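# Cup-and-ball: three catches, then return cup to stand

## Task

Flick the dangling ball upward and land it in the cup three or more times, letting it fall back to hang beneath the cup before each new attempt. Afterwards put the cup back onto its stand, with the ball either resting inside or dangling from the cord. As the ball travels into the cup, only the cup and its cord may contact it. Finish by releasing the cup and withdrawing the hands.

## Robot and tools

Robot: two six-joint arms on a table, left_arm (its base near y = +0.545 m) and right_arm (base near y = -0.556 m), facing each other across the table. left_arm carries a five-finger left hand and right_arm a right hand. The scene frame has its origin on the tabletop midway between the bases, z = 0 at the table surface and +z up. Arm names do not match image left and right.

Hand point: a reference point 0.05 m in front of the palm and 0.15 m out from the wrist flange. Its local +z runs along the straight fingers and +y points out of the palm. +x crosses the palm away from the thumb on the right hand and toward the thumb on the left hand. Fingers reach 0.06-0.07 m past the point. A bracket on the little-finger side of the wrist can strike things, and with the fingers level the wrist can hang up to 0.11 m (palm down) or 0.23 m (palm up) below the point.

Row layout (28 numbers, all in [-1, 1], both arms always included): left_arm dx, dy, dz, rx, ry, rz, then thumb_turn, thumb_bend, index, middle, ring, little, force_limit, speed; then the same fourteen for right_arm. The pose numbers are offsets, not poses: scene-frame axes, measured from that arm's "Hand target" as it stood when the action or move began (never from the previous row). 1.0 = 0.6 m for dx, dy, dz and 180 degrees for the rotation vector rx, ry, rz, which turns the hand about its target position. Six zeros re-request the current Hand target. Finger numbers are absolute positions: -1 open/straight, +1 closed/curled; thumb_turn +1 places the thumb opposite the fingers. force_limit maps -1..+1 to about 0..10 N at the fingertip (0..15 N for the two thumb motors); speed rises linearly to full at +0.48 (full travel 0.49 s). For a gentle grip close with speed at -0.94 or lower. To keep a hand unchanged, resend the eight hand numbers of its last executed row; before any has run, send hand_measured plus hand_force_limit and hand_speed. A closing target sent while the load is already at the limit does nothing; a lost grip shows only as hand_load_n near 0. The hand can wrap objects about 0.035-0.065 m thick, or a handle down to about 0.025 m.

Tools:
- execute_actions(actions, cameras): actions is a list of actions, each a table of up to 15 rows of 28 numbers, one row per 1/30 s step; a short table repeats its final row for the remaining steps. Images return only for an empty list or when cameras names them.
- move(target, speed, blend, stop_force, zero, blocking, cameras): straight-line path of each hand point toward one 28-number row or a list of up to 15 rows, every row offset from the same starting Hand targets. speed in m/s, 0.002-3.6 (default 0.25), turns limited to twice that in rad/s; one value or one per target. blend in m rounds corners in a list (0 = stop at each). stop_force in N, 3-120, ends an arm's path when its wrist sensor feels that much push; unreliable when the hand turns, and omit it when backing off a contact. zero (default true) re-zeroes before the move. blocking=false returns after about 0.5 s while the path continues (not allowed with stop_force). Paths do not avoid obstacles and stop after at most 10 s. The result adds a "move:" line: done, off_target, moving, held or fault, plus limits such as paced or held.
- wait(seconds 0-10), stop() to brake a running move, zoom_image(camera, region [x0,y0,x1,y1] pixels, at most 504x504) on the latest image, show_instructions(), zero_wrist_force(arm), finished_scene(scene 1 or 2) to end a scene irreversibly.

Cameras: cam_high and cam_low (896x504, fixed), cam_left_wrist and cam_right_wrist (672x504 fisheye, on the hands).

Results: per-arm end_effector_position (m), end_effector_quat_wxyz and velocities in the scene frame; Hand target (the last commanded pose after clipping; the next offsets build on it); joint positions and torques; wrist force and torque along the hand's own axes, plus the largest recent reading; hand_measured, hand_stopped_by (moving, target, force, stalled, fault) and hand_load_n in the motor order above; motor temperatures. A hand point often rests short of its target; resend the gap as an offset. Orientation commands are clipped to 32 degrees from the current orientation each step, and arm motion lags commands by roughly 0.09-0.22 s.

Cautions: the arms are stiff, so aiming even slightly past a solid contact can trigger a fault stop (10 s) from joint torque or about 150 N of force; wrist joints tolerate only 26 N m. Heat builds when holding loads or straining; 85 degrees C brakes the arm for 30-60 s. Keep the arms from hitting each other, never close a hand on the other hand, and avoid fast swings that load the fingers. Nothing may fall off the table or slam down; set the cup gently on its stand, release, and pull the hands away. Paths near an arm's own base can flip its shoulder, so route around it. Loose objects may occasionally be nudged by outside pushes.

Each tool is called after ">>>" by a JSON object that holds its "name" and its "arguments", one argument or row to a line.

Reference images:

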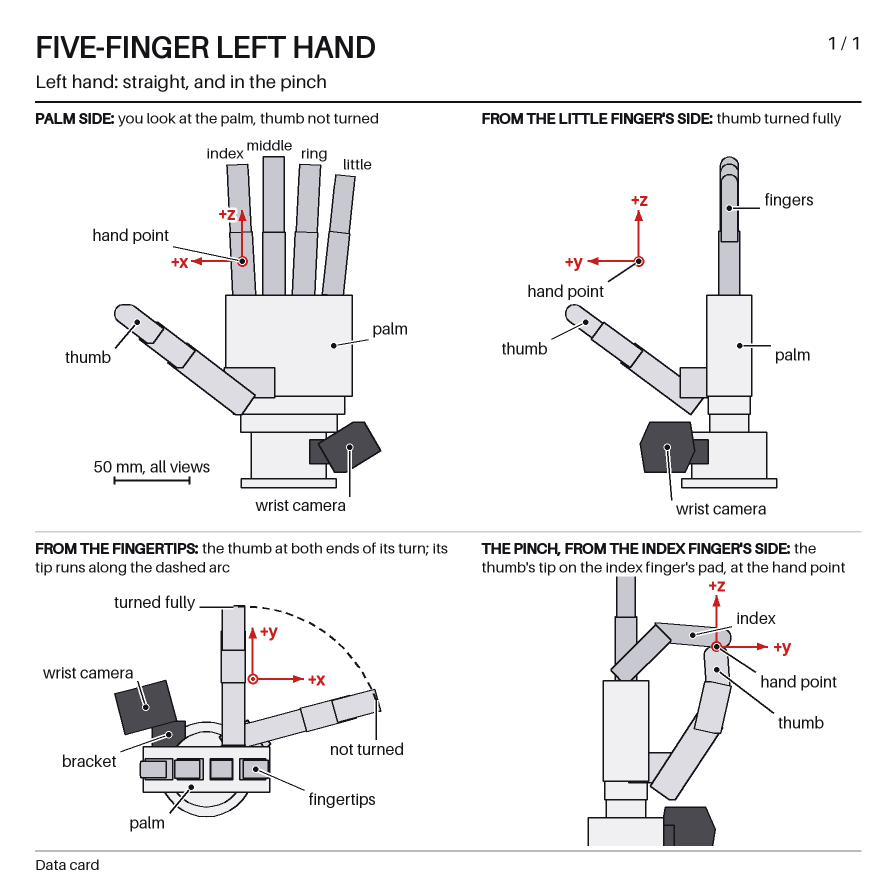

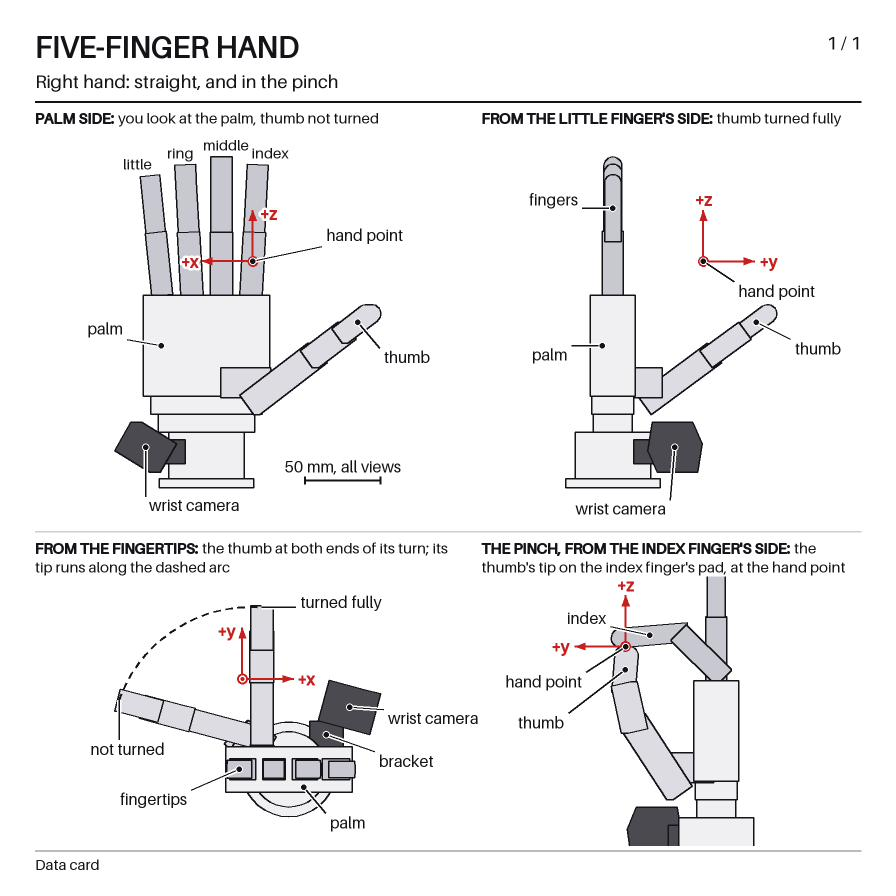

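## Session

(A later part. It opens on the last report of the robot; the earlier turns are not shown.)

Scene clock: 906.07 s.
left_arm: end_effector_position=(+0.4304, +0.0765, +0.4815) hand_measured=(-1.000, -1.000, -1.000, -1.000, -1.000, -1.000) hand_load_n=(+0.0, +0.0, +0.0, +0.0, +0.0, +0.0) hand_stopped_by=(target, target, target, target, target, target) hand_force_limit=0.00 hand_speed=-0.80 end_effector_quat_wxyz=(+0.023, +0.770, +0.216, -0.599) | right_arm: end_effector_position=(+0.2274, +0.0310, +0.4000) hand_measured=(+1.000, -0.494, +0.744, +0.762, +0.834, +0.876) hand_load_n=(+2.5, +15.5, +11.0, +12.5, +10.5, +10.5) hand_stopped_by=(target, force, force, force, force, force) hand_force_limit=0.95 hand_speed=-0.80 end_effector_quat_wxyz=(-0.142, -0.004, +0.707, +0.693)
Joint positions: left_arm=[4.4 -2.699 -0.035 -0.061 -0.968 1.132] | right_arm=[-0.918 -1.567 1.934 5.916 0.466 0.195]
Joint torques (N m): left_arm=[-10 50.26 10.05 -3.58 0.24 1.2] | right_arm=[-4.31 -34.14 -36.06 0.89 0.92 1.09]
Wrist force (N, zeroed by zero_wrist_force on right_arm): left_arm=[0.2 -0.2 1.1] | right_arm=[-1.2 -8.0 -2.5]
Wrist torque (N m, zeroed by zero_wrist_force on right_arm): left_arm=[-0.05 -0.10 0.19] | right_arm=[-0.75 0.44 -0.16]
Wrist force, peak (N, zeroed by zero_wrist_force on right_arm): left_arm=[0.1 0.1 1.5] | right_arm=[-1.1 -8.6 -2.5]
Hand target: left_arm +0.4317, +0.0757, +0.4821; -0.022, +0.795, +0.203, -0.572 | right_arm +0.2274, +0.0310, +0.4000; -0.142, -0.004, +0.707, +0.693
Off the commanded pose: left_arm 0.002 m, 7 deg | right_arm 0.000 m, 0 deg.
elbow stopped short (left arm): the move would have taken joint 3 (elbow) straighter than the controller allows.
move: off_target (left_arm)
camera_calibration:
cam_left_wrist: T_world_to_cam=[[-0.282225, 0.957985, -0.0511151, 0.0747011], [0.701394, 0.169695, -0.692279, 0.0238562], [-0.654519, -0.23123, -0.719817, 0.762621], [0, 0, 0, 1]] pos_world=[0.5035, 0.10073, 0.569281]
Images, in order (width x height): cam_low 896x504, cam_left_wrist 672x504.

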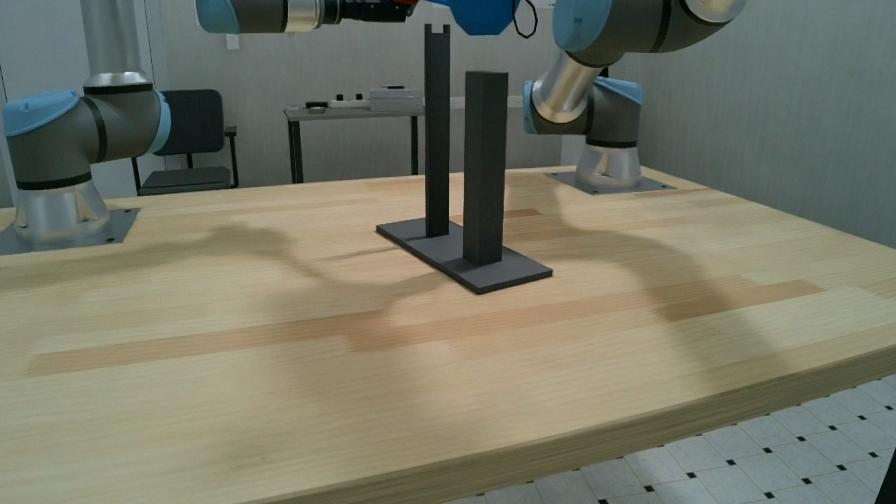

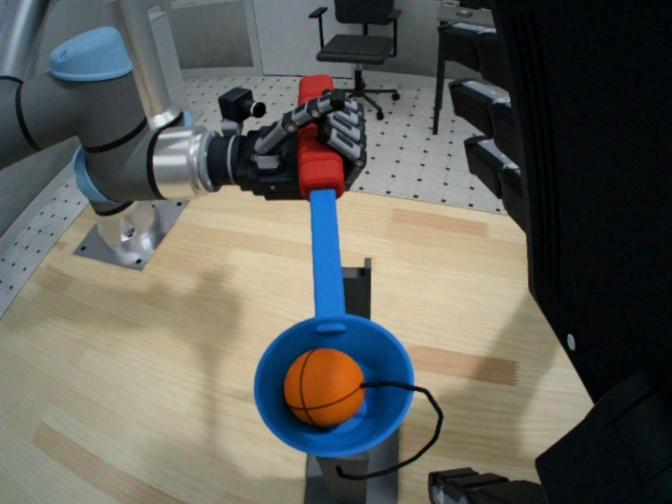

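>>> {"name": "move", "arguments": {
  "target": [0,0,0,0,0,0,-1,-1,-1,-1,-1,-1,0,-0.8,-0.0113,0.0478,0,0,0,-0.0461,1,0.97,0.97,0.97,0.98,0.98,0.95,-0.8],
  "speed": 0.08
}}

>>> {"name": "move", "arguments": {
  "target": [0,0,0,0,0,0,-1,-1,-1,-1,-1,-1,0,-0.8,0,0,-0.0333,0,0,0,1,0.97,0.97,0.97,0.98,0.98,0.95,-0.8],
  "speed": 0.06,
  "cameras": ["cam_left_wrist","cam_low"]
}}

>>> {"name": "zoom_image", "arguments": {
  "camera": "cam_left_wrist",
  "region": [280, 180, 400, 290]
}}

>>> {"name": "zoom_image", "arguments": {
  "camera": "cam_left_wrist",
  "region": [250, 300, 430, 480]
}}

>>> {"name": "zoom_image", "arguments": {
  "camera": "cam_low",
  "region": [400, 0, 540, 120]
}}

Scene clock: 910.57 s.
left_arm: end_effector_position=(+0.4304, +0.0765, +0.4814) hand_measured=(-1.000, -1.000, -1.000, -1.000, -1.000, -1.000) hand_load_n=(+0.0, +0.0, +0.0, +0.0, +0.0, +0.0) hand_stopped_by=(target, target, target, target, target, target) hand_force_limit=0.00 hand_speed=-0.80 end_effector_quat_wxyz=(+0.023, +0.770, +0.216, -0.600) | right_arm: end_effector_position=(+0.2206, +0.0598, +0.4000) hand_measured=(+1.000, -0.494, +0.744, +0.762, +0.834, +0.876) hand_load_n=(+2.5, +15.5, +11.0, +12.5, +10.0, +10.5) hand_stopped_by=(target, force, force, force, force, force) hand_force_limit=0.95 hand_speed=-0.80 end_effector_quat_wxyz=(-0.091, +0.047, +0.706, +0.701)
Joint positions: left_arm=[4.4 -2.699 -0.035 -0.061 -0.968 1.133] | right_arm=[-0.779 -1.551 1.918 5.916 0.749 0.195]
Joint torques (N m): left_arm=[-9.06 53.08 8.22 -0.75 0.65 -1.21] | right_arm=[-3.87 -34.42 -13.63 0.5 1.9 1.61]
Wrist force (N, zeroed by zero_wrist_force on right_arm): left_arm=[0.1 -0.2 0.9] | right_arm=[-1.0 -8.2 -2.2]
Wrist torque (N m, zeroed by zero_wrist_force on right_arm): left_arm=[-0.03 -0.08 0.16] | right_arm=[-0.80 0.38 -0.15]
Wrist force, peak (N, zeroed by zero_wrist_force on right_arm): left_arm=[0.3 -0.4 1.4] | right_arm=[-1.4 -8.3 -2.8]
Hand target: left_arm +0.4317, +0.0757, +0.4821; -0.022, +0.795, +0.203, -0.572 | right_arm +0.2206, +0.0597, +0.4000; -0.091, +0.047, +0.706, +0.701
Off the commanded pose: left_arm 0.002 m, 7 deg | right_arm 0.000 m, 0 deg.
elbow stopped short (left arm): the move would have taken joint 3 (elbow) straighter than the controller allows.
move: off_target (left_arm)

Scene clock: 911.33 s.
left_arm: end_effector_position=(+0.4304, +0.0765, +0.4814) hand_measured=(-1.000, -1.000, -1.000, -1.000, -1.000, -1.000) hand_load_n=(+0.0, +0.0, +0.0, +0.0, +0.0, +0.0) hand_stopped_by=(target, target, target, target, target, target) hand_force_limit=0.00 hand_speed=-0.80 end_effector_quat_wxyz=(+0.023, +0.770, +0.216, -0.600) | right_arm: end_effector_position=(+0.2206, +0.0597, +0.3798) hand_measured=(+1.000, -0.494, +0.744, +0.762, +0.834, +0.876) hand_load_n=(+2.0, +15.5, +11.0, +13.0, +10.0, +10.5) hand_stopped_by=(target, force, force, force, force, force) hand_force_limit=0.95 hand_speed=-0.80 end_effector_quat_wxyz=(-0.091, +0.047, +0.706, +0.701)
Joint positions: left_arm=[4.4 -2.699 -0.035 -0.061 -0.968 1.133] | right_arm=[-0.779 -1.532 1.954 5.862 0.749 0.195]
Joint torques (N m): left_arm=[-9.04 54.29 7.98 -0.65 0.18 -1.52] | right_arm=[-11.4 -34.51 -32.97 0.31 2.33 0.07]
Wrist force (N, zeroed by zero_wrist_force on right_arm): left_arm=[0.1 -0.3 0.8] | right_arm=[-0.9 -8.2 -2.3]
Wrist torque (N m, zeroed by zero_wrist_force on right_arm): left_arm=[-0.05 -0.10 0.17] | right_arm=[-0.80 0.38 -0.15]
Wrist force, peak (N, zeroed by zero_wrist_force on right_arm): left_arm=[0.3 0.0 1.2] | right_arm=[-1.3 -9.1 -2.4]
Hand target: left_arm +0.4317, +0.0757, +0.4821; -0.022, +0.795, +0.203, -0.572 | right_arm +0.2206, +0.0597, +0.3800; -0.091, +0.047, +0.706, +0.701
Off the commanded pose: left_arm 0.002 m, 7 deg | right_arm 0.000 m, 0 deg.
elbow stopped short (left arm): the move would have taken joint 3 (elbow) straighter than the controller allows.
move: off_target (left_arm)
camera_calibration:
cam_left_wrist: T_world_to_cam=[[-0.282248, 0.957985, -0.0509929, 0.0746379], [0.701137, 0.16971, -0.692535, 0.0240605], [-0.654785, -0.23122, -0.719579, 0.762546], [0, 0, 0, 1]] pos_world=[0.5035, 0.10073, 0.569181]
Images, in order (width x height): cam_low 896x504, cam_left_wrist 672x504.

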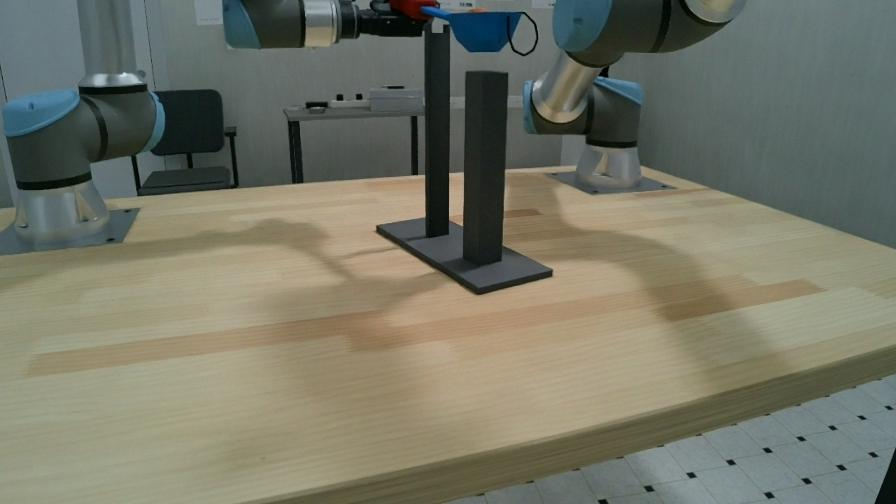

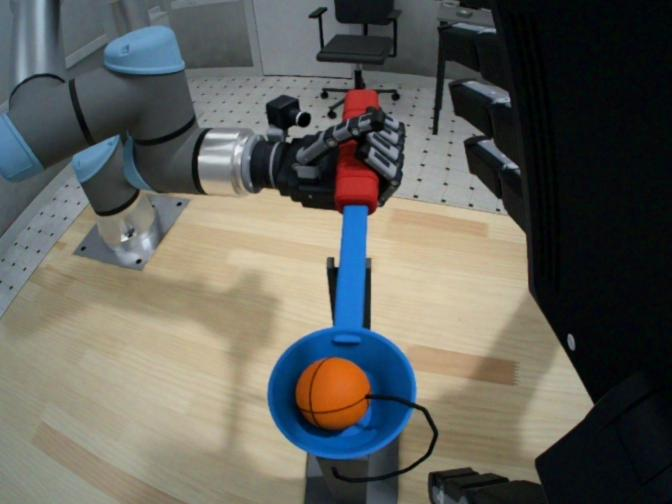

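Scaled by 4.200 from the camera's 672x504 image, which has a finer 960x720 frame.

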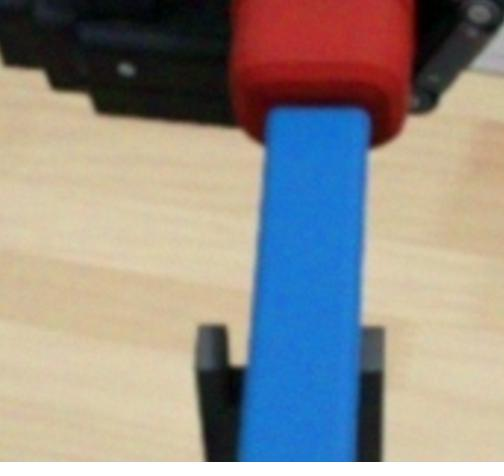

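Scaled by 2.800 from the camera's 672x504 image, which has a finer 960x720 frame.

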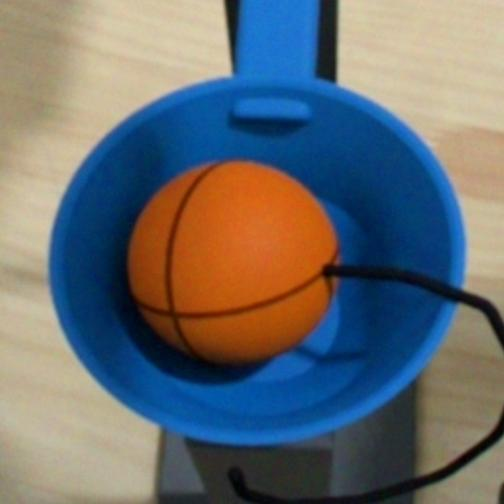

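Scaled by 3.600 from the camera's 896x504 image, which has a finer 1280x720 frame.

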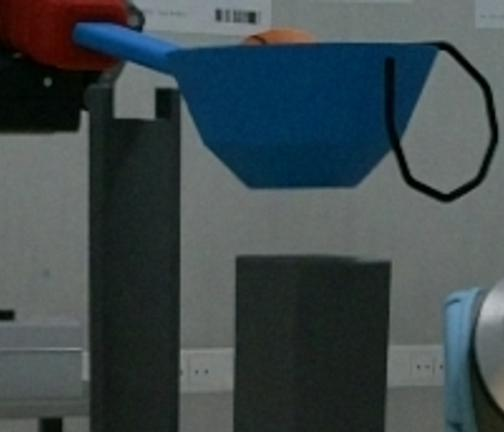

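>>> {"name": "move", "arguments": {
  "target": [0,0,0,0,0,0,-1,-1,-1,-1,-1,-1,0,-0.8,0.0063,-0.0052,-0.0117,0,0,0.0048,1,0.97,0.97,0.97,0.98,0.98,0.95,-0.8],
  "speed": 0.04,
  "cameras": ["cam_left_wrist","cam_low"]
}}

>>> {"name": "zoom_image", "arguments": {
  "camera": "cam_left_wrist",
  "region": [280, 180, 400, 290]
}}

>>> {"name": "zoom_image", "arguments": {
  "camera": "cam_left_wrist",
  "region": [250, 300, 430, 480]
}}

>>> {"name": "zoom_image", "arguments": {
  "camera": "cam_low",
  "region": [400, 0, 540, 120]
}}

Scene clock: 914.40 s.
left_arm: end_effector_position=(+0.4304, +0.0765, +0.4814) hand_measured=(-1.000, -1.000, -1.000, -1.000, -1.000, -1.000) hand_load_n=(+0.0, +0.0, +0.0, +0.0, +0.0, +0.0) hand_stopped_by=(target, target, target, target, target, target) hand_force_limit=0.00 hand_speed=-0.80 end_effector_quat_wxyz=(+0.023, +0.770, +0.216, -0.600) | right_arm: end_effector_position=(+0.2245, +0.0565, +0.3728) hand_measured=(+1.000, -0.494, +0.744, +0.762, +0.834, +0.876) hand_load_n=(+2.5, +15.5, +11.0, +12.5, +10.5, +10.5) hand_stopped_by=(target, force, force, force, force, force) hand_force_limit=0.95 hand_speed=-0.80 end_effector_quat_wxyz=(-0.096, +0.042, +0.706, +0.700) end_effector_velocity=(+0.000, +0.000, -0.001) end_effector_angular_velocity=(-0.003, +0.003, -0.004)
Joint positions: left_arm=[4.4 -2.699 -0.035 -0.061 -0.968 1.133] | right_arm=[-0.8 -1.524 1.966 5.842 0.713 0.196]
Joint velocities: left_arm=[within noise] | right_arm=[0.002 0.002 0 0.002 0.006 0]
Joint torques (N m): left_arm=[-9.14 62.75 8.73 -0.57 -1.16 -1.49] | right_arm=[11.47 -26.71 -30.27 0.3 2.37 0.15]
Wrist force (N, zeroed by zero_wrist_force on right_arm): left_arm=[0.2 0.0 0.8] | right_arm=[-1.0 -8.1 -2.4]
Wrist torque (N m, zeroed by zero_wrist_force on right_arm): left_arm=[0.00 -0.10 0.16] | right_arm=[-0.78 0.38 -0.16]
Wrist force, peak (N, zeroed by zero_wrist_force on right_arm): left_arm=[0.7 -0.3 1.1] | right_arm=[-1.2 -8.6 -2.5]
Hand target: left_arm +0.4317, +0.0757, +0.4821; -0.022, +0.795, +0.203, -0.572 | right_arm +0.2244, +0.0566, +0.3730; -0.096, +0.042, +0.706, +0.700
Off the commanded pose: left_arm 0.002 m, 7 deg | right_arm 0.000 m, 0 deg.
elbow stopped short (left arm): the move would have taken joint 3 (elbow) straighter than the controller allows.
move: off_target (left_arm)
camera_calibration:
cam_left_wrist: T_world_to_cam=[[-0.282228, 0.95799, -0.0510117, 0.0746383], [0.701145, 0.169684, -0.692534, 0.0240586], [-0.654785, -0.231219, -0.719579, 0.762546], [0, 0, 0, 1]] pos_world=[0.5035, 0.10073, 0.569181]
Images, in order (width x height): cam_low 896x504, cam_left_wrist 672x504.

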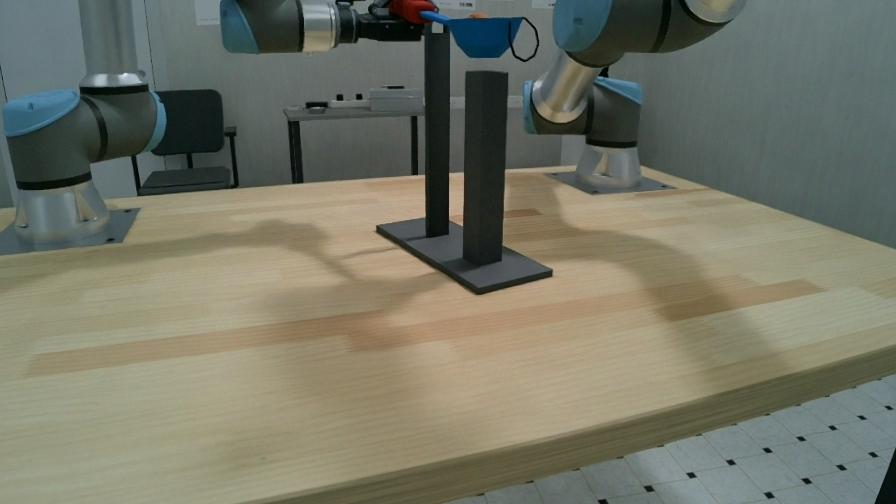

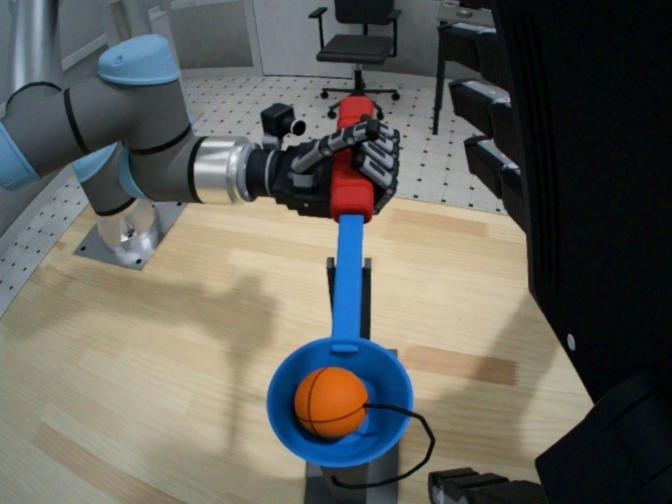

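Scaled by 4.200 from the camera's 672x504 image, which has a finer 960x720 frame.

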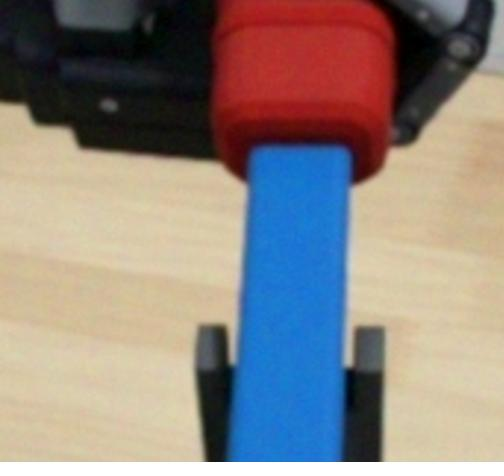

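Scaled by 2.800 from the camera's 672x504 image, which has a finer 960x720 frame.

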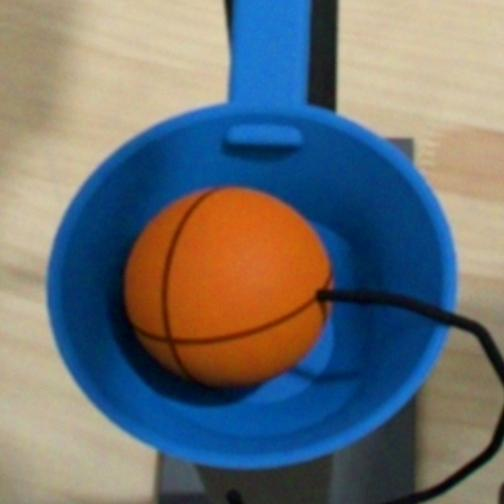

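Scaled by 3.600 from the camera's 896x504 image, which has a finer 1280x720 frame.

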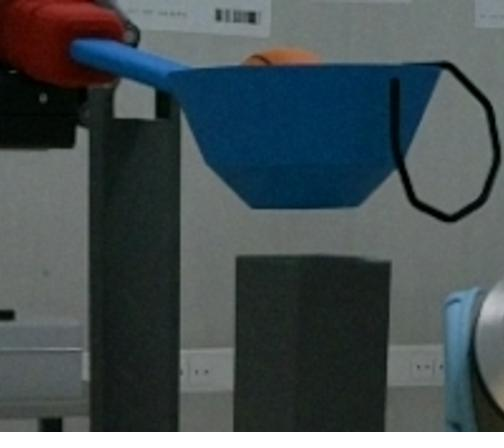

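>>> {"name": "zero_wrist_force", "arguments": {
  "arm": "right_arm"
}}

>>> {"name": "move", "arguments": {
  "target": [0,0,0,0,0,0,-1,-1,-1,-1,-1,-1,0,-0.8,0,0,-0.0417,0,0,0,1,0.97,0.97,0.97,0.98,0.98,0.95,-0.8],
  "speed": 0.012,
  "stop_force": 4,
  "cameras": ["cam_left_wrist","cam_low"]
}}

>>> {"name": "zoom_image", "arguments": {
  "camera": "cam_left_wrist",
  "region": [280, 180, 400, 290]
}}

>>> {"name": "zoom_image", "arguments": {
  "camera": "cam_low",
  "region": [400, 0, 540, 120]
}}

Wrist force sensor zeroed.

Scene clock: 917.63 s.
left_arm: end_effector_position=(+0.4304, +0.0765, +0.4814) hand_measured=(-1.000, -1.000, -1.000, -1.000, -1.000, -1.000) hand_load_n=(+0.0, +0.0, +0.0, +0.0, +0.0, +0.0) hand_stopped_by=(target, target, target, target, target, target) hand_force_limit=0.00 hand_speed=-0.80 end_effector_quat_wxyz=(+0.023, +0.770, +0.216, -0.600) | right_arm: end_effector_position=(+0.2244, +0.0566, +0.3583) hand_measured=(+1.000, -0.494, +0.744, +0.762, +0.834, +0.876) hand_load_n=(+2.0, +16.0, +11.0, +13.0, +10.5, +10.0) hand_stopped_by=(target, force, force, force, force, force) hand_force_limit=0.95 hand_speed=-0.80 end_effector_quat_wxyz=(-0.096, +0.042, +0.706, +0.700)
Joint positions: left_arm=[4.4 -2.699 -0.035 -0.061 -0.968 1.133] | right_arm=[-0.8 -1.508 1.989 5.802 0.713 0.195]
Joint torques (N m): left_arm=[-9.2 63.16 9.15 -0.58 -1.28 -1.33] | right_arm=[10.29 -34.36 -31.9 -1.77 2.17 2.16]
Wrist force (N, zeroed by zero_wrist_force on right_arm): left_arm=[0.3 -0.2 0.9] | right_arm=[-0.8 4.3 0.9]
Wrist torque (N m, zeroed by zero_wrist_force on right_arm): left_arm=[-0.04 -0.11 0.17] | right_arm=[0.19 0.14 -0.27]
Wrist force, peak (N, zeroed by zero_wrist_force on right_arm): left_arm=[0.2 -0.4 1.5] | right_arm=[1.5 10.7 0.5]
Hand target: left_arm +0.4317, +0.0757, +0.4821; -0.022, +0.795, +0.203, -0.572 | right_arm +0.2244, +0.0566, +0.3583; -0.096, +0.042, +0.706, +0.700 (not the last commanded pose)
Off the commanded pose: left_arm 0.002 m, 7 deg | right_arm 0.010 m, 0 deg.
elbow stopped short (left arm): the move would have taken joint 3 (elbow) straighter than the controller allows.
move: contact (right_arm), off_target (left_arm)
camera_calibration:
cam_left_wrist: T_world_to_cam=[[-0.282228, 0.95799, -0.0510117, 0.0746383], [0.701145, 0.169684, -0.692534, 0.0240586], [-0.654785, -0.231219, -0.719579, 0.762546], [0, 0, 0, 1]] pos_world=[0.5035, 0.10073, 0.569181]
Images, in order (width x height): cam_low 896x504, cam_left_wrist 672x504.

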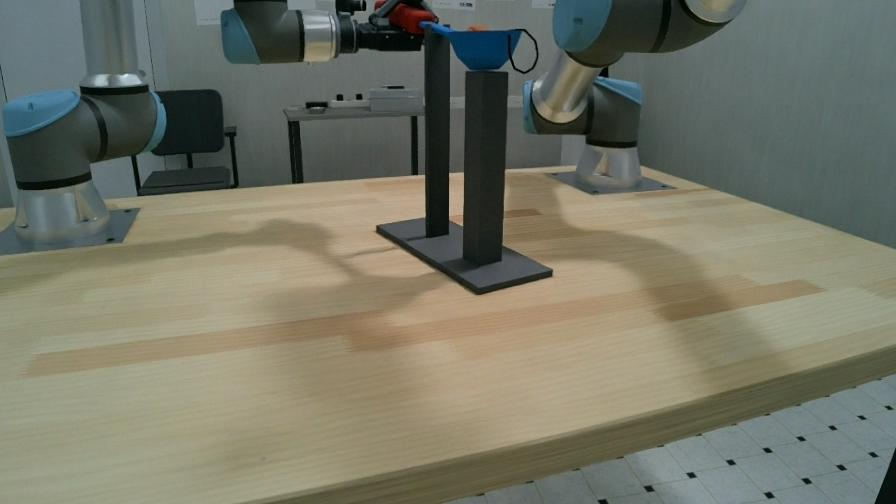

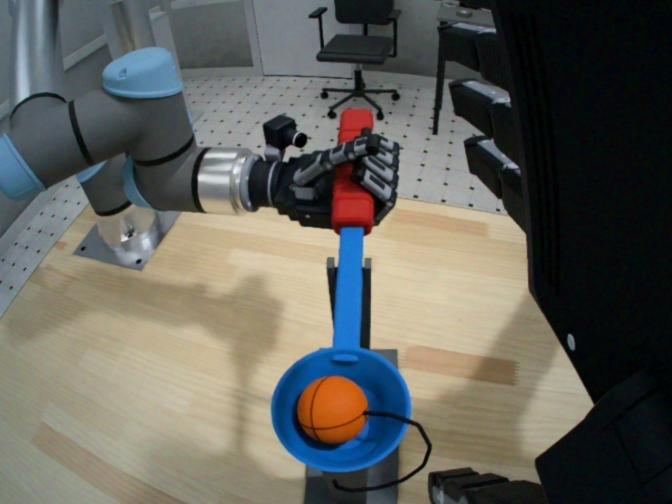

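Scaled by 4.200 from the camera's 672x504 image, which has a finer 960x720 frame.

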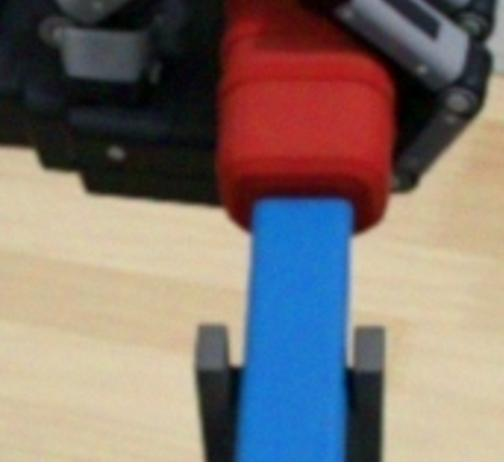

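Scaled by 3.600 from the camera's 896x504 image, which has a finer 1280x720 frame.

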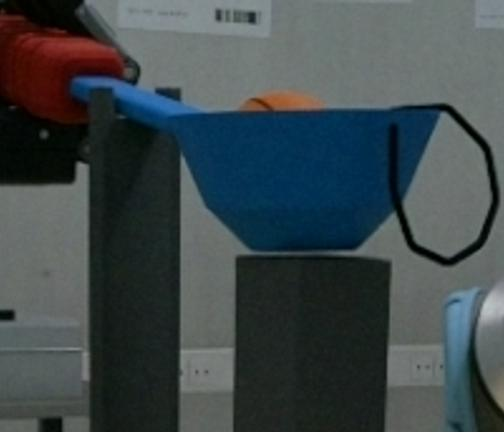

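>>> {"name": "move", "arguments": {
  "target": [0,0,0,0,0,0,-1,-1,-1,-1,-1,-1,0,-0.8,0,0,0,0,0,0,1,-1,-1,-1,-1,-1,0.95,-0.5],
  "speed": 0.05,
  "cameras": ["cam_left_wrist","cam_low","cam_right_wrist"]
}}

>>> {"name": "zoom_image", "arguments": {
  "camera": "cam_low",
  "region": [400, 0, 540, 120]
}}

Scene clock: 921.10 s.
left_arm: end_effector_position=(+0.4304, +0.0765, +0.4814) hand_measured=(-1.000, -1.000, -1.000, -1.000, -1.000, -1.000) hand_load_n=(-0.5, +0.0, +0.0, +0.0, +0.0, +0.0) hand_stopped_by=(target, target, target, target, target, target) hand_force_limit=0.00 hand_speed=-0.80 end_effector_quat_wxyz=(+0.023, +0.770, +0.216, -0.600) | right_arm: end_effector_position=(+0.2244, +0.0566, +0.3583) hand_measured=(+1.000, -1.000, -1.000, -1.000, -1.000, -1.000) hand_load_n=(+0.0, +0.0, +0.5, +0.0, +0.0, +0.0) hand_stopped_by=(target, target, target, target, target, target) hand_force_limit=0.95 hand_speed=-0.50 end_effector_quat_wxyz=(-0.096, +0.042, +0.706, +0.700)
Joint positions: left_arm=[4.4 -2.699 -0.035 -0.061 -0.968 1.133] | right_arm=[-0.8 -1.508 1.989 5.802 0.713 0.195]
Joint torques (N m): left_arm=[-8.87 62.8 9.97 -0.55 -1.27 -1.36] | right_arm=[10.62 -28.04 -29.17 -1.87 2.3 2.18]
Wrist force (N, zeroed by zero_wrist_force on right_arm): left_arm=[0.2 -0.2 0.7] | right_arm=[0.3 4.0 0.1]
Wrist torque (N m, zeroed by zero_wrist_force on right_arm): left_arm=[-0.01 -0.11 0.17] | right_arm=[0.19 0.05 -0.28]
Wrist force, peak (N, zeroed by zero_wrist_force on right_arm): left_arm=[0.2 -0.5 1.3] | right_arm=[-0.7 4.5 1.5]
Hand target: left_arm +0.4317, +0.0757, +0.4821; -0.022, +0.795, +0.203, -0.572 | right_arm +0.2244, +0.0566, +0.3583; -0.096, +0.042, +0.706, +0.700
Off the commanded pose: left_arm 0.002 m, 7 deg | right_arm 0.000 m, 0 deg.
elbow stopped short (left arm): the move would have taken joint 3 (elbow) straighter than the controller allows.
move: off_target (left_arm)
camera_calibration:
cam_left_wrist: T_world_to_cam=[[-0.282228, 0.95799, -0.0510117, 0.0746383], [0.701145, 0.169684, -0.692534, 0.0240586], [-0.654785, -0.231219, -0.719579, 0.762546], [0, 0, 0, 1]] pos_world=[0.5035, 0.10073, 0.569181]
cam_right_wrist: T_world_to_cam=[[-0.00582797, -0.00640876, 0.999962, -0.356422], [0.912187, -0.409765, 0.00269022, -0.175783], [0.409732, 0.912169, 0.00823409, -0.0353532], [0, 0, 0, 1]] pos_world=[0.172755, -0.0420658, 0.357172]
Images, in order (width x height): cam_low 896x504, cam_left_wrist 672x504, cam_right_wrist 672x504.

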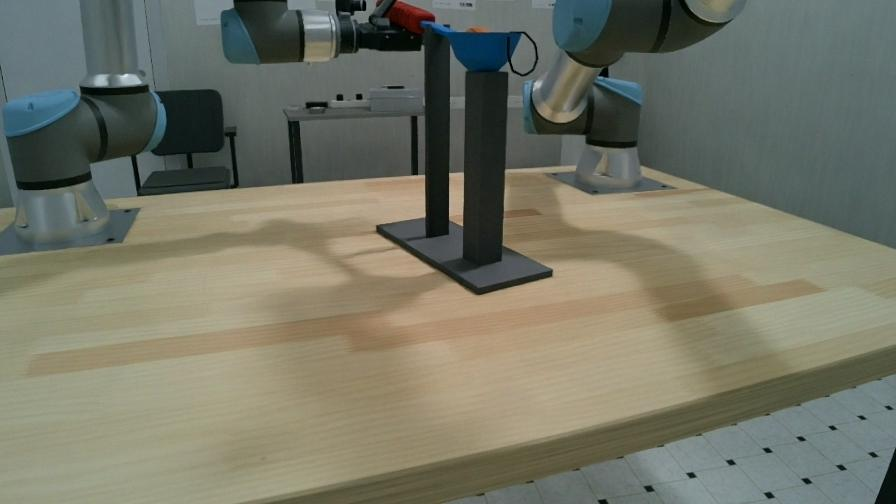

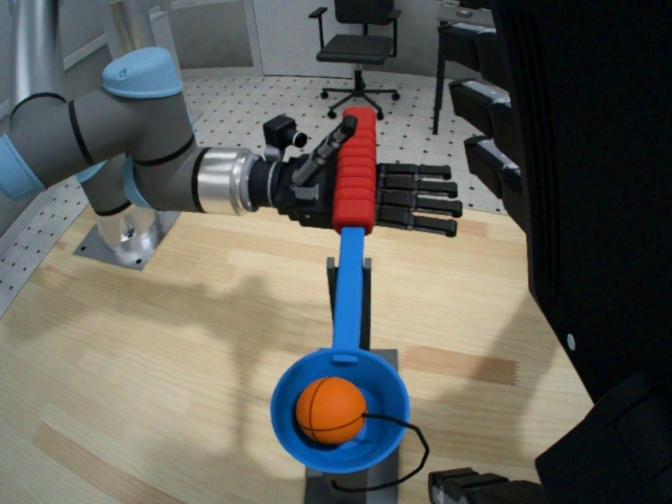

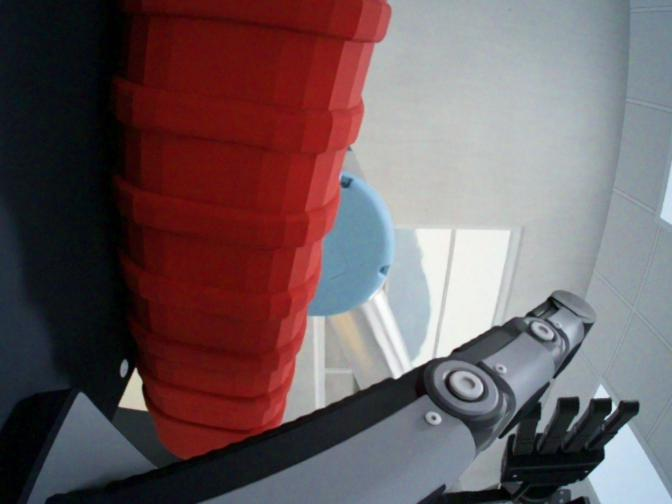

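Scaled by 3.600 from the camera's 896x504 image, which has a finer 1280x720 frame.

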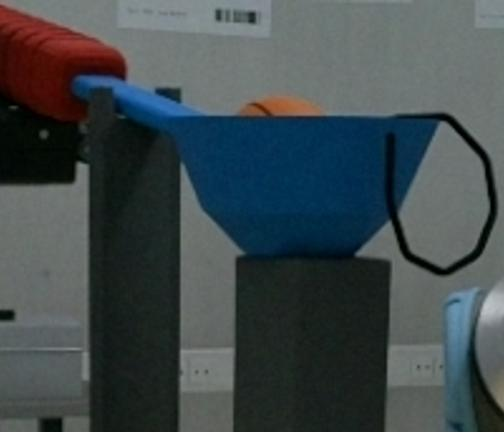

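>>> {"name": "move", "arguments": {
  "target": [
    [0,0,0,0,0,0,-1,-1,-1,-1,-1,-1,0,-0.8,0.0019,-0.0249,0,0,0,0,1,-1,-1,-1,-1,-1,0.95,-0.5],
    [0,0,0,0,0,0,-1,-1,-1,-1,-1,-1,0,-0.8,0.0038,-0.0498,-0.0267,0,0,0,1,-1,-1,-1,-1,-1,0.95,-0.5],
    [0,0,0,0,0,0,-1,-1,-1,-1,-1,-1,0,-0.8,0.0205,-0.2657,-0.0267,0,0,0,1,-1,-1,-1,-1,-1,0.95,-0.5]
  ],
  "speed": [0.04,0.04,0.12],
  "blend": [0.003,0.005,0],
  "cameras": ["cam_left_wrist","cam_low","cam_high"]
}}

>>> {"name": "zoom_image", "arguments": {
  "camera": "cam_low",
  "region": [400, 0, 540, 120]
}}

Scene clock: 926.93 s.
left_arm: end_effector_position=(+0.4304, +0.0765, +0.4814) hand_measured=(-1.000, -1.000, -1.000, -1.000, -1.000, -1.000) hand_load_n=(+0.0, -0.5, +0.0, +0.0, -0.5, +0.0) hand_stopped_by=(target, target, target, target, target, target) hand_force_limit=0.00 hand_speed=-0.80 end_effector_quat_wxyz=(+0.023, +0.770, +0.216, -0.600) | right_arm: end_effector_position=(+0.2367, -0.1028, +0.3423) hand_measured=(+1.000, -1.000, -1.000, -1.000, -1.000, -1.000) hand_load_n=(+0.0, +0.0, +0.0, +0.0, +0.0, +0.0) hand_stopped_by=(target, target, target, target, target, target) hand_force_limit=0.95 hand_speed=-0.50 end_effector_quat_wxyz=(-0.096, +0.042, +0.706, +0.700)
Joint positions: left_arm=[4.4 -2.699 -0.035 -0.061 -0.968 1.133] | right_arm=[-1.27 -1.837 2.324 5.797 0.243 0.195]
Joint torques (N m): left_arm=[-7.95 63.41 10 -0.72 -1.22 -0.97] | right_arm=[-9.35 -11.2 -26.88 -2.36 -1.87 -1.84]
Wrist force (N, zeroed by zero_wrist_force on right_arm): left_arm=[0.5 -0.2 1.0] | right_arm=[0.6 4.3 -0.1]
Wrist torque (N m, zeroed by zero_wrist_force on right_arm): left_arm=[-0.03 -0.14 0.18] | right_arm=[0.26 0.02 -0.22]
Wrist force, peak (N, zeroed by zero_wrist_force on right_arm): left_arm=[0.4 -0.5 1.2] | right_arm=[0.6 4.3 -0.1]
Hand target: left_arm +0.4317, +0.0757, +0.4821; -0.022, +0.795, +0.203, -0.572 | right_arm +0.2367, -0.1028, +0.3423; -0.096, +0.042, +0.706, +0.700
Off the commanded pose: left_arm 0.002 m, 7 deg | right_arm 0.000 m, 0 deg.
elbow stopped short (left arm): the move would have taken joint 3 (elbow) straighter than the controller allows.
move: off_target (left_arm)
camera_calibration:
cam_left_wrist: T_world_to_cam=[[-0.282228, 0.95799, -0.0510117, 0.0746383], [0.701145, 0.169684, -0.692534, 0.0240586], [-0.654785, -0.231219, -0.719579, 0.762546], [0, 0, 0, 1]] pos_world=[0.5035, 0.10073, 0.569181]
Images, in order (width x height): cam_high 896x504, cam_low 896x504, cam_left_wrist 672x504.

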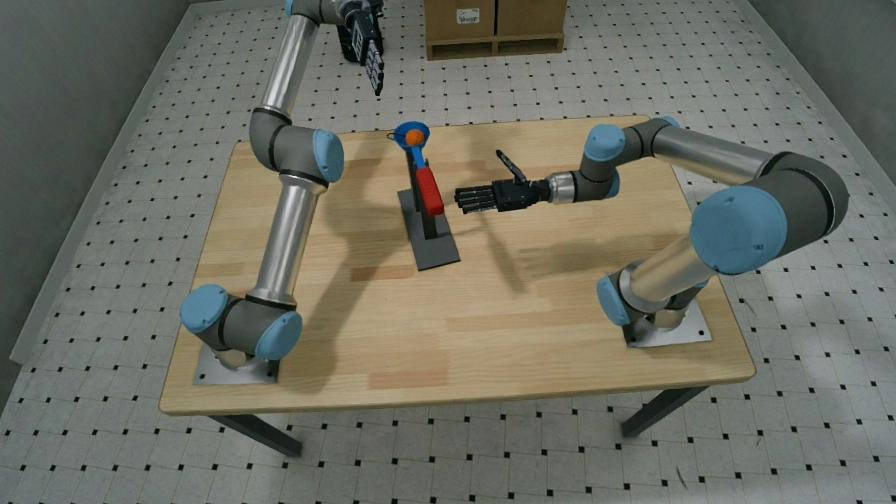

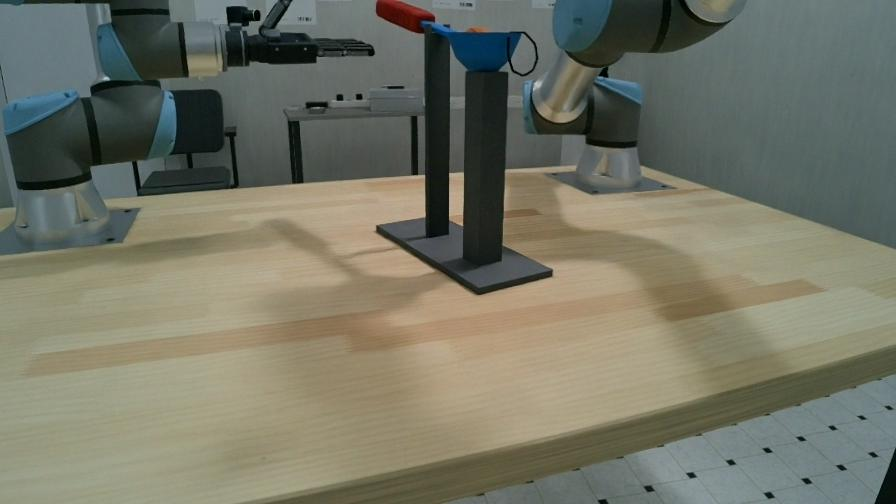

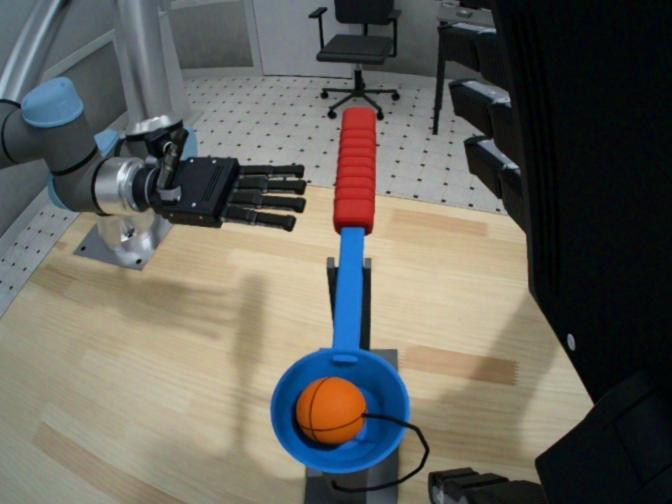

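Scaled by 3.600 from the camera's 896x504 image, which has a finer 1280x720 frame.

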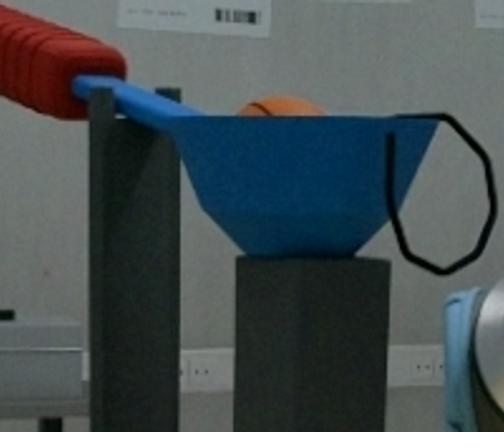

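>>> {"name": "move", "arguments": {
  "target": [-0.0518,0.1588,0.0,-0.0297,0.0494,0.2149,-1,-1,-1,-1,-1,-1,0,-0.8,0.02,-0.15,0.05,0,0,0,1,-1,-1,-1,-1,-1,0.95,-0.5],
  "speed": 0.2
}}

>>> {"name": "move", "arguments": {
  "target": [-0.1092,0.2317,-0.0433,-0.1841,-0.0131,0.2720,-1,-1,-1,-1,-1,-1,0,-0.8,0,0,0,0,0,0,1,-1,-1,-1,-1,-1,0.95,-0.5],
  "speed": 0.25,
  "cameras": ["cam_high","cam_low","cam_left_wrist"]
}}

Scene clock: 929.83 s.
left_arm: end_effector_position=(+0.4006, +0.1710, +0.4821) hand_measured=(-1.000, -1.000, -1.000, -1.000, -1.000, -1.000) hand_load_n=(+0.0, +0.0, +0.0, +0.0, +0.0, -0.5) hand_stopped_by=(target, target, target, target, target, target) hand_force_limit=0.00 hand_speed=-0.80 end_effector_quat_wxyz=(+0.189, +0.637, +0.426, -0.614) | right_arm: end_effector_position=(+0.2487, -0.1928, +0.3723) hand_measured=(+1.000, -1.000, -1.000, -1.000, -1.000, -1.000) hand_load_n=(+0.0, +0.0, +0.0, +0.0, +0.0, +0.0) hand_stopped_by=(target, target, target, target, target, target) hand_force_limit=0.95 hand_speed=-0.50 end_effector_quat_wxyz=(-0.096, +0.042, +0.706, +0.700)
Joint positions: left_arm=[4.671 -1.97 -1.372 0.49 -0.655 1.048] | right_arm=[-1.714 -2.049 2.362 5.969 -0.201 0.196]
Joint torques (N m): left_arm=[2.09 44.99 9.09 -3.4 0.1 0.74] | right_arm=[-5.32 10.2 -14.67 -1.18 -0.26 0.99]
Wrist force (N, zeroed by zero_wrist_force on right_arm): left_arm=[0.2 -0.5 1.2] | right_arm=[0.1 3.9 0.2]
Wrist torque (N m, zeroed by zero_wrist_force on right_arm): left_arm=[-0.05 -0.12 0.11] | right_arm=[0.18 0.07 -0.24]
Wrist force, peak (N, zeroed by zero_wrist_force on right_arm): left_arm=[0.3 -1.3 1.2] | right_arm=[0.5 4.4 -0.3]
Hand target: left_arm +0.4006, +0.1710, +0.4821; +0.189, +0.637, +0.426, -0.614 | right_arm +0.2487, -0.1928, +0.3723; -0.096, +0.042, +0.706, +0.700
Off the commanded pose: left_arm 0.000 m, 0 deg | right_arm 0.000 m, 0 deg.
move: done

Scene clock: 932.40 s.
left_arm: end_effector_position=(+0.3351, +0.3100, +0.4561) hand_measured=(-1.000, -1.000, -1.000, -1.000, -1.000, -1.000) hand_load_n=(+0.0, +0.0, +0.0, +0.0, +0.0, +0.0) hand_stopped_by=(target, target, target, target, target, target) hand_force_limit=0.00 hand_speed=-0.80 end_effector_quat_wxyz=(+0.600, +0.340, +0.457, -0.562) | right_arm: end_effector_position=(+0.2487, -0.1928, +0.3723) hand_measured=(+1.000, -1.000, -1.000, -1.000, -1.000, -1.000) hand_load_n=(+0.0, +0.0, +0.0, +0.0, +0.0, +0.0) hand_stopped_by=(target, target, target, target, target, target) hand_force_limit=0.95 hand_speed=-0.50 end_effector_quat_wxyz=(-0.096, +0.042, +0.706, +0.700)
Joint positions: left_arm=[5.312 -1.058 -2.626 -0.208 -0.541 2.132] | right_arm=[-1.714 -2.049 2.362 5.969 -0.201 0.196]
Joint torques (N m): left_arm=[8.15 7.07 9.97 -1.47 -0.33 1.35] | right_arm=[-9.75 10.97 -31.98 -1.55 -1.9 1.74]
Wrist force (N, zeroed by zero_wrist_force on right_arm): left_arm=[0.5 -0.1 1.9] | right_arm=[0.0 3.7 0.1]
Wrist torque (N m, zeroed by zero_wrist_force on right_arm): left_arm=[0.01 -0.24 0.23] | right_arm=[0.15 0.08 -0.25]
Wrist force, peak (N, zeroed by zero_wrist_force on right_arm): left_arm=[0.2 -0.3 2.0] | right_arm=[0.3 4.2 0.1]
Hand target: left_arm +0.3351, +0.3100, +0.4561; +0.600, +0.340, +0.457, -0.562 | right_arm +0.2487, -0.1928, +0.3723; -0.096, +0.042, +0.706, +0.700
Off the commanded pose: left_arm 0.000 m, 0 deg | right_arm 0.000 m, 0 deg.
move: done
camera_calibration:
cam_left_wrist: T_world_to_cam=[[-0.958875, -0.227014, -0.170363, 0.471348], [0.127647, 0.191188, -0.973218, 0.347257], [0.253505, -0.954941, -0.154348, 0.398097], [0, 0, 0, 1]] pos_world=[0.306718, 0.42077, 0.479702]
Images, in order (width x height): cam_high 896x504, cam_low 896x504, cam_left_wrist 672x504.

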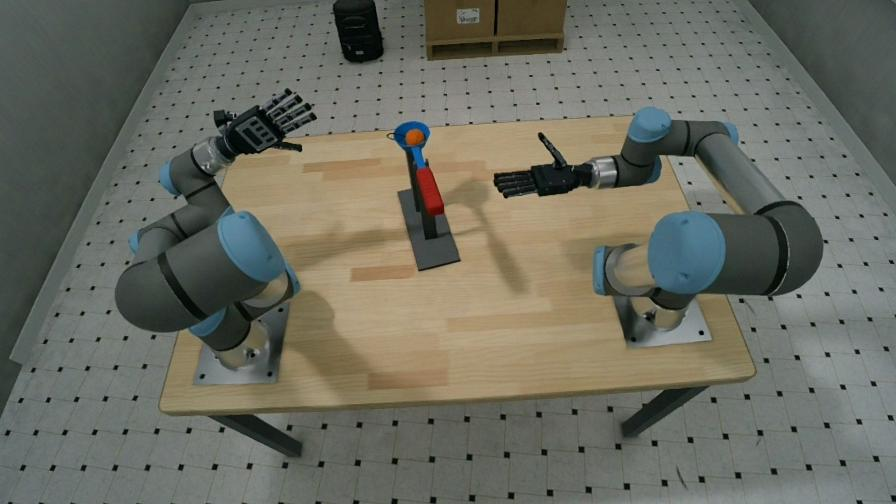

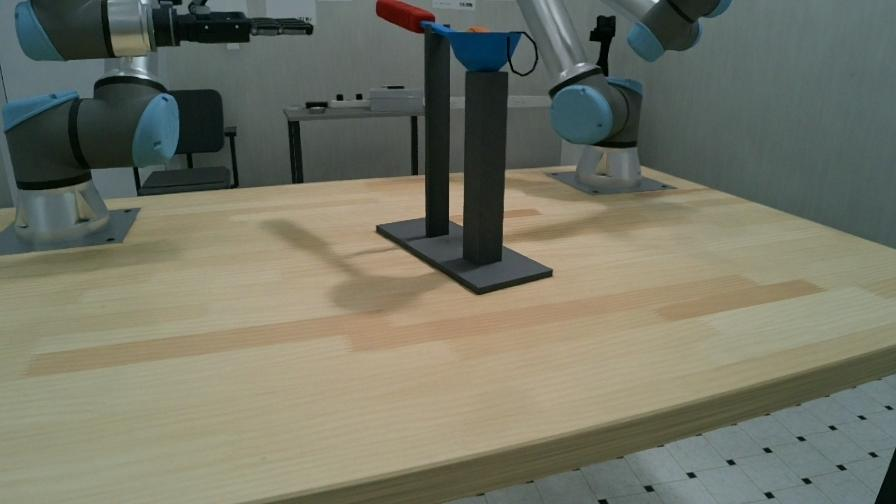

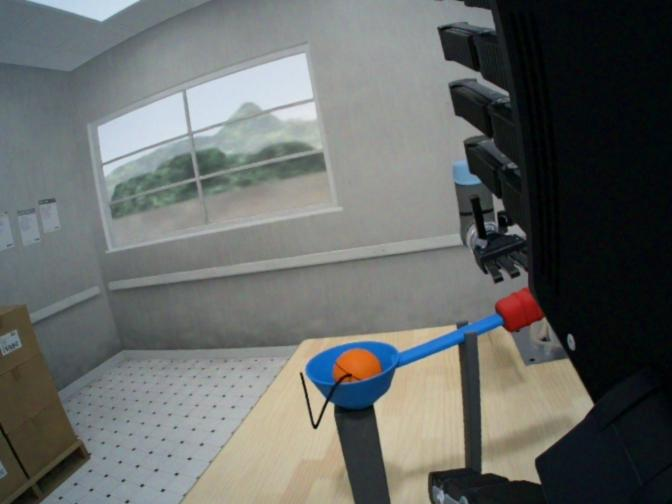

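>>> {"name": "finished_scene", "arguments": {
  "scene": 1
}}

The scene is finished: the task was done.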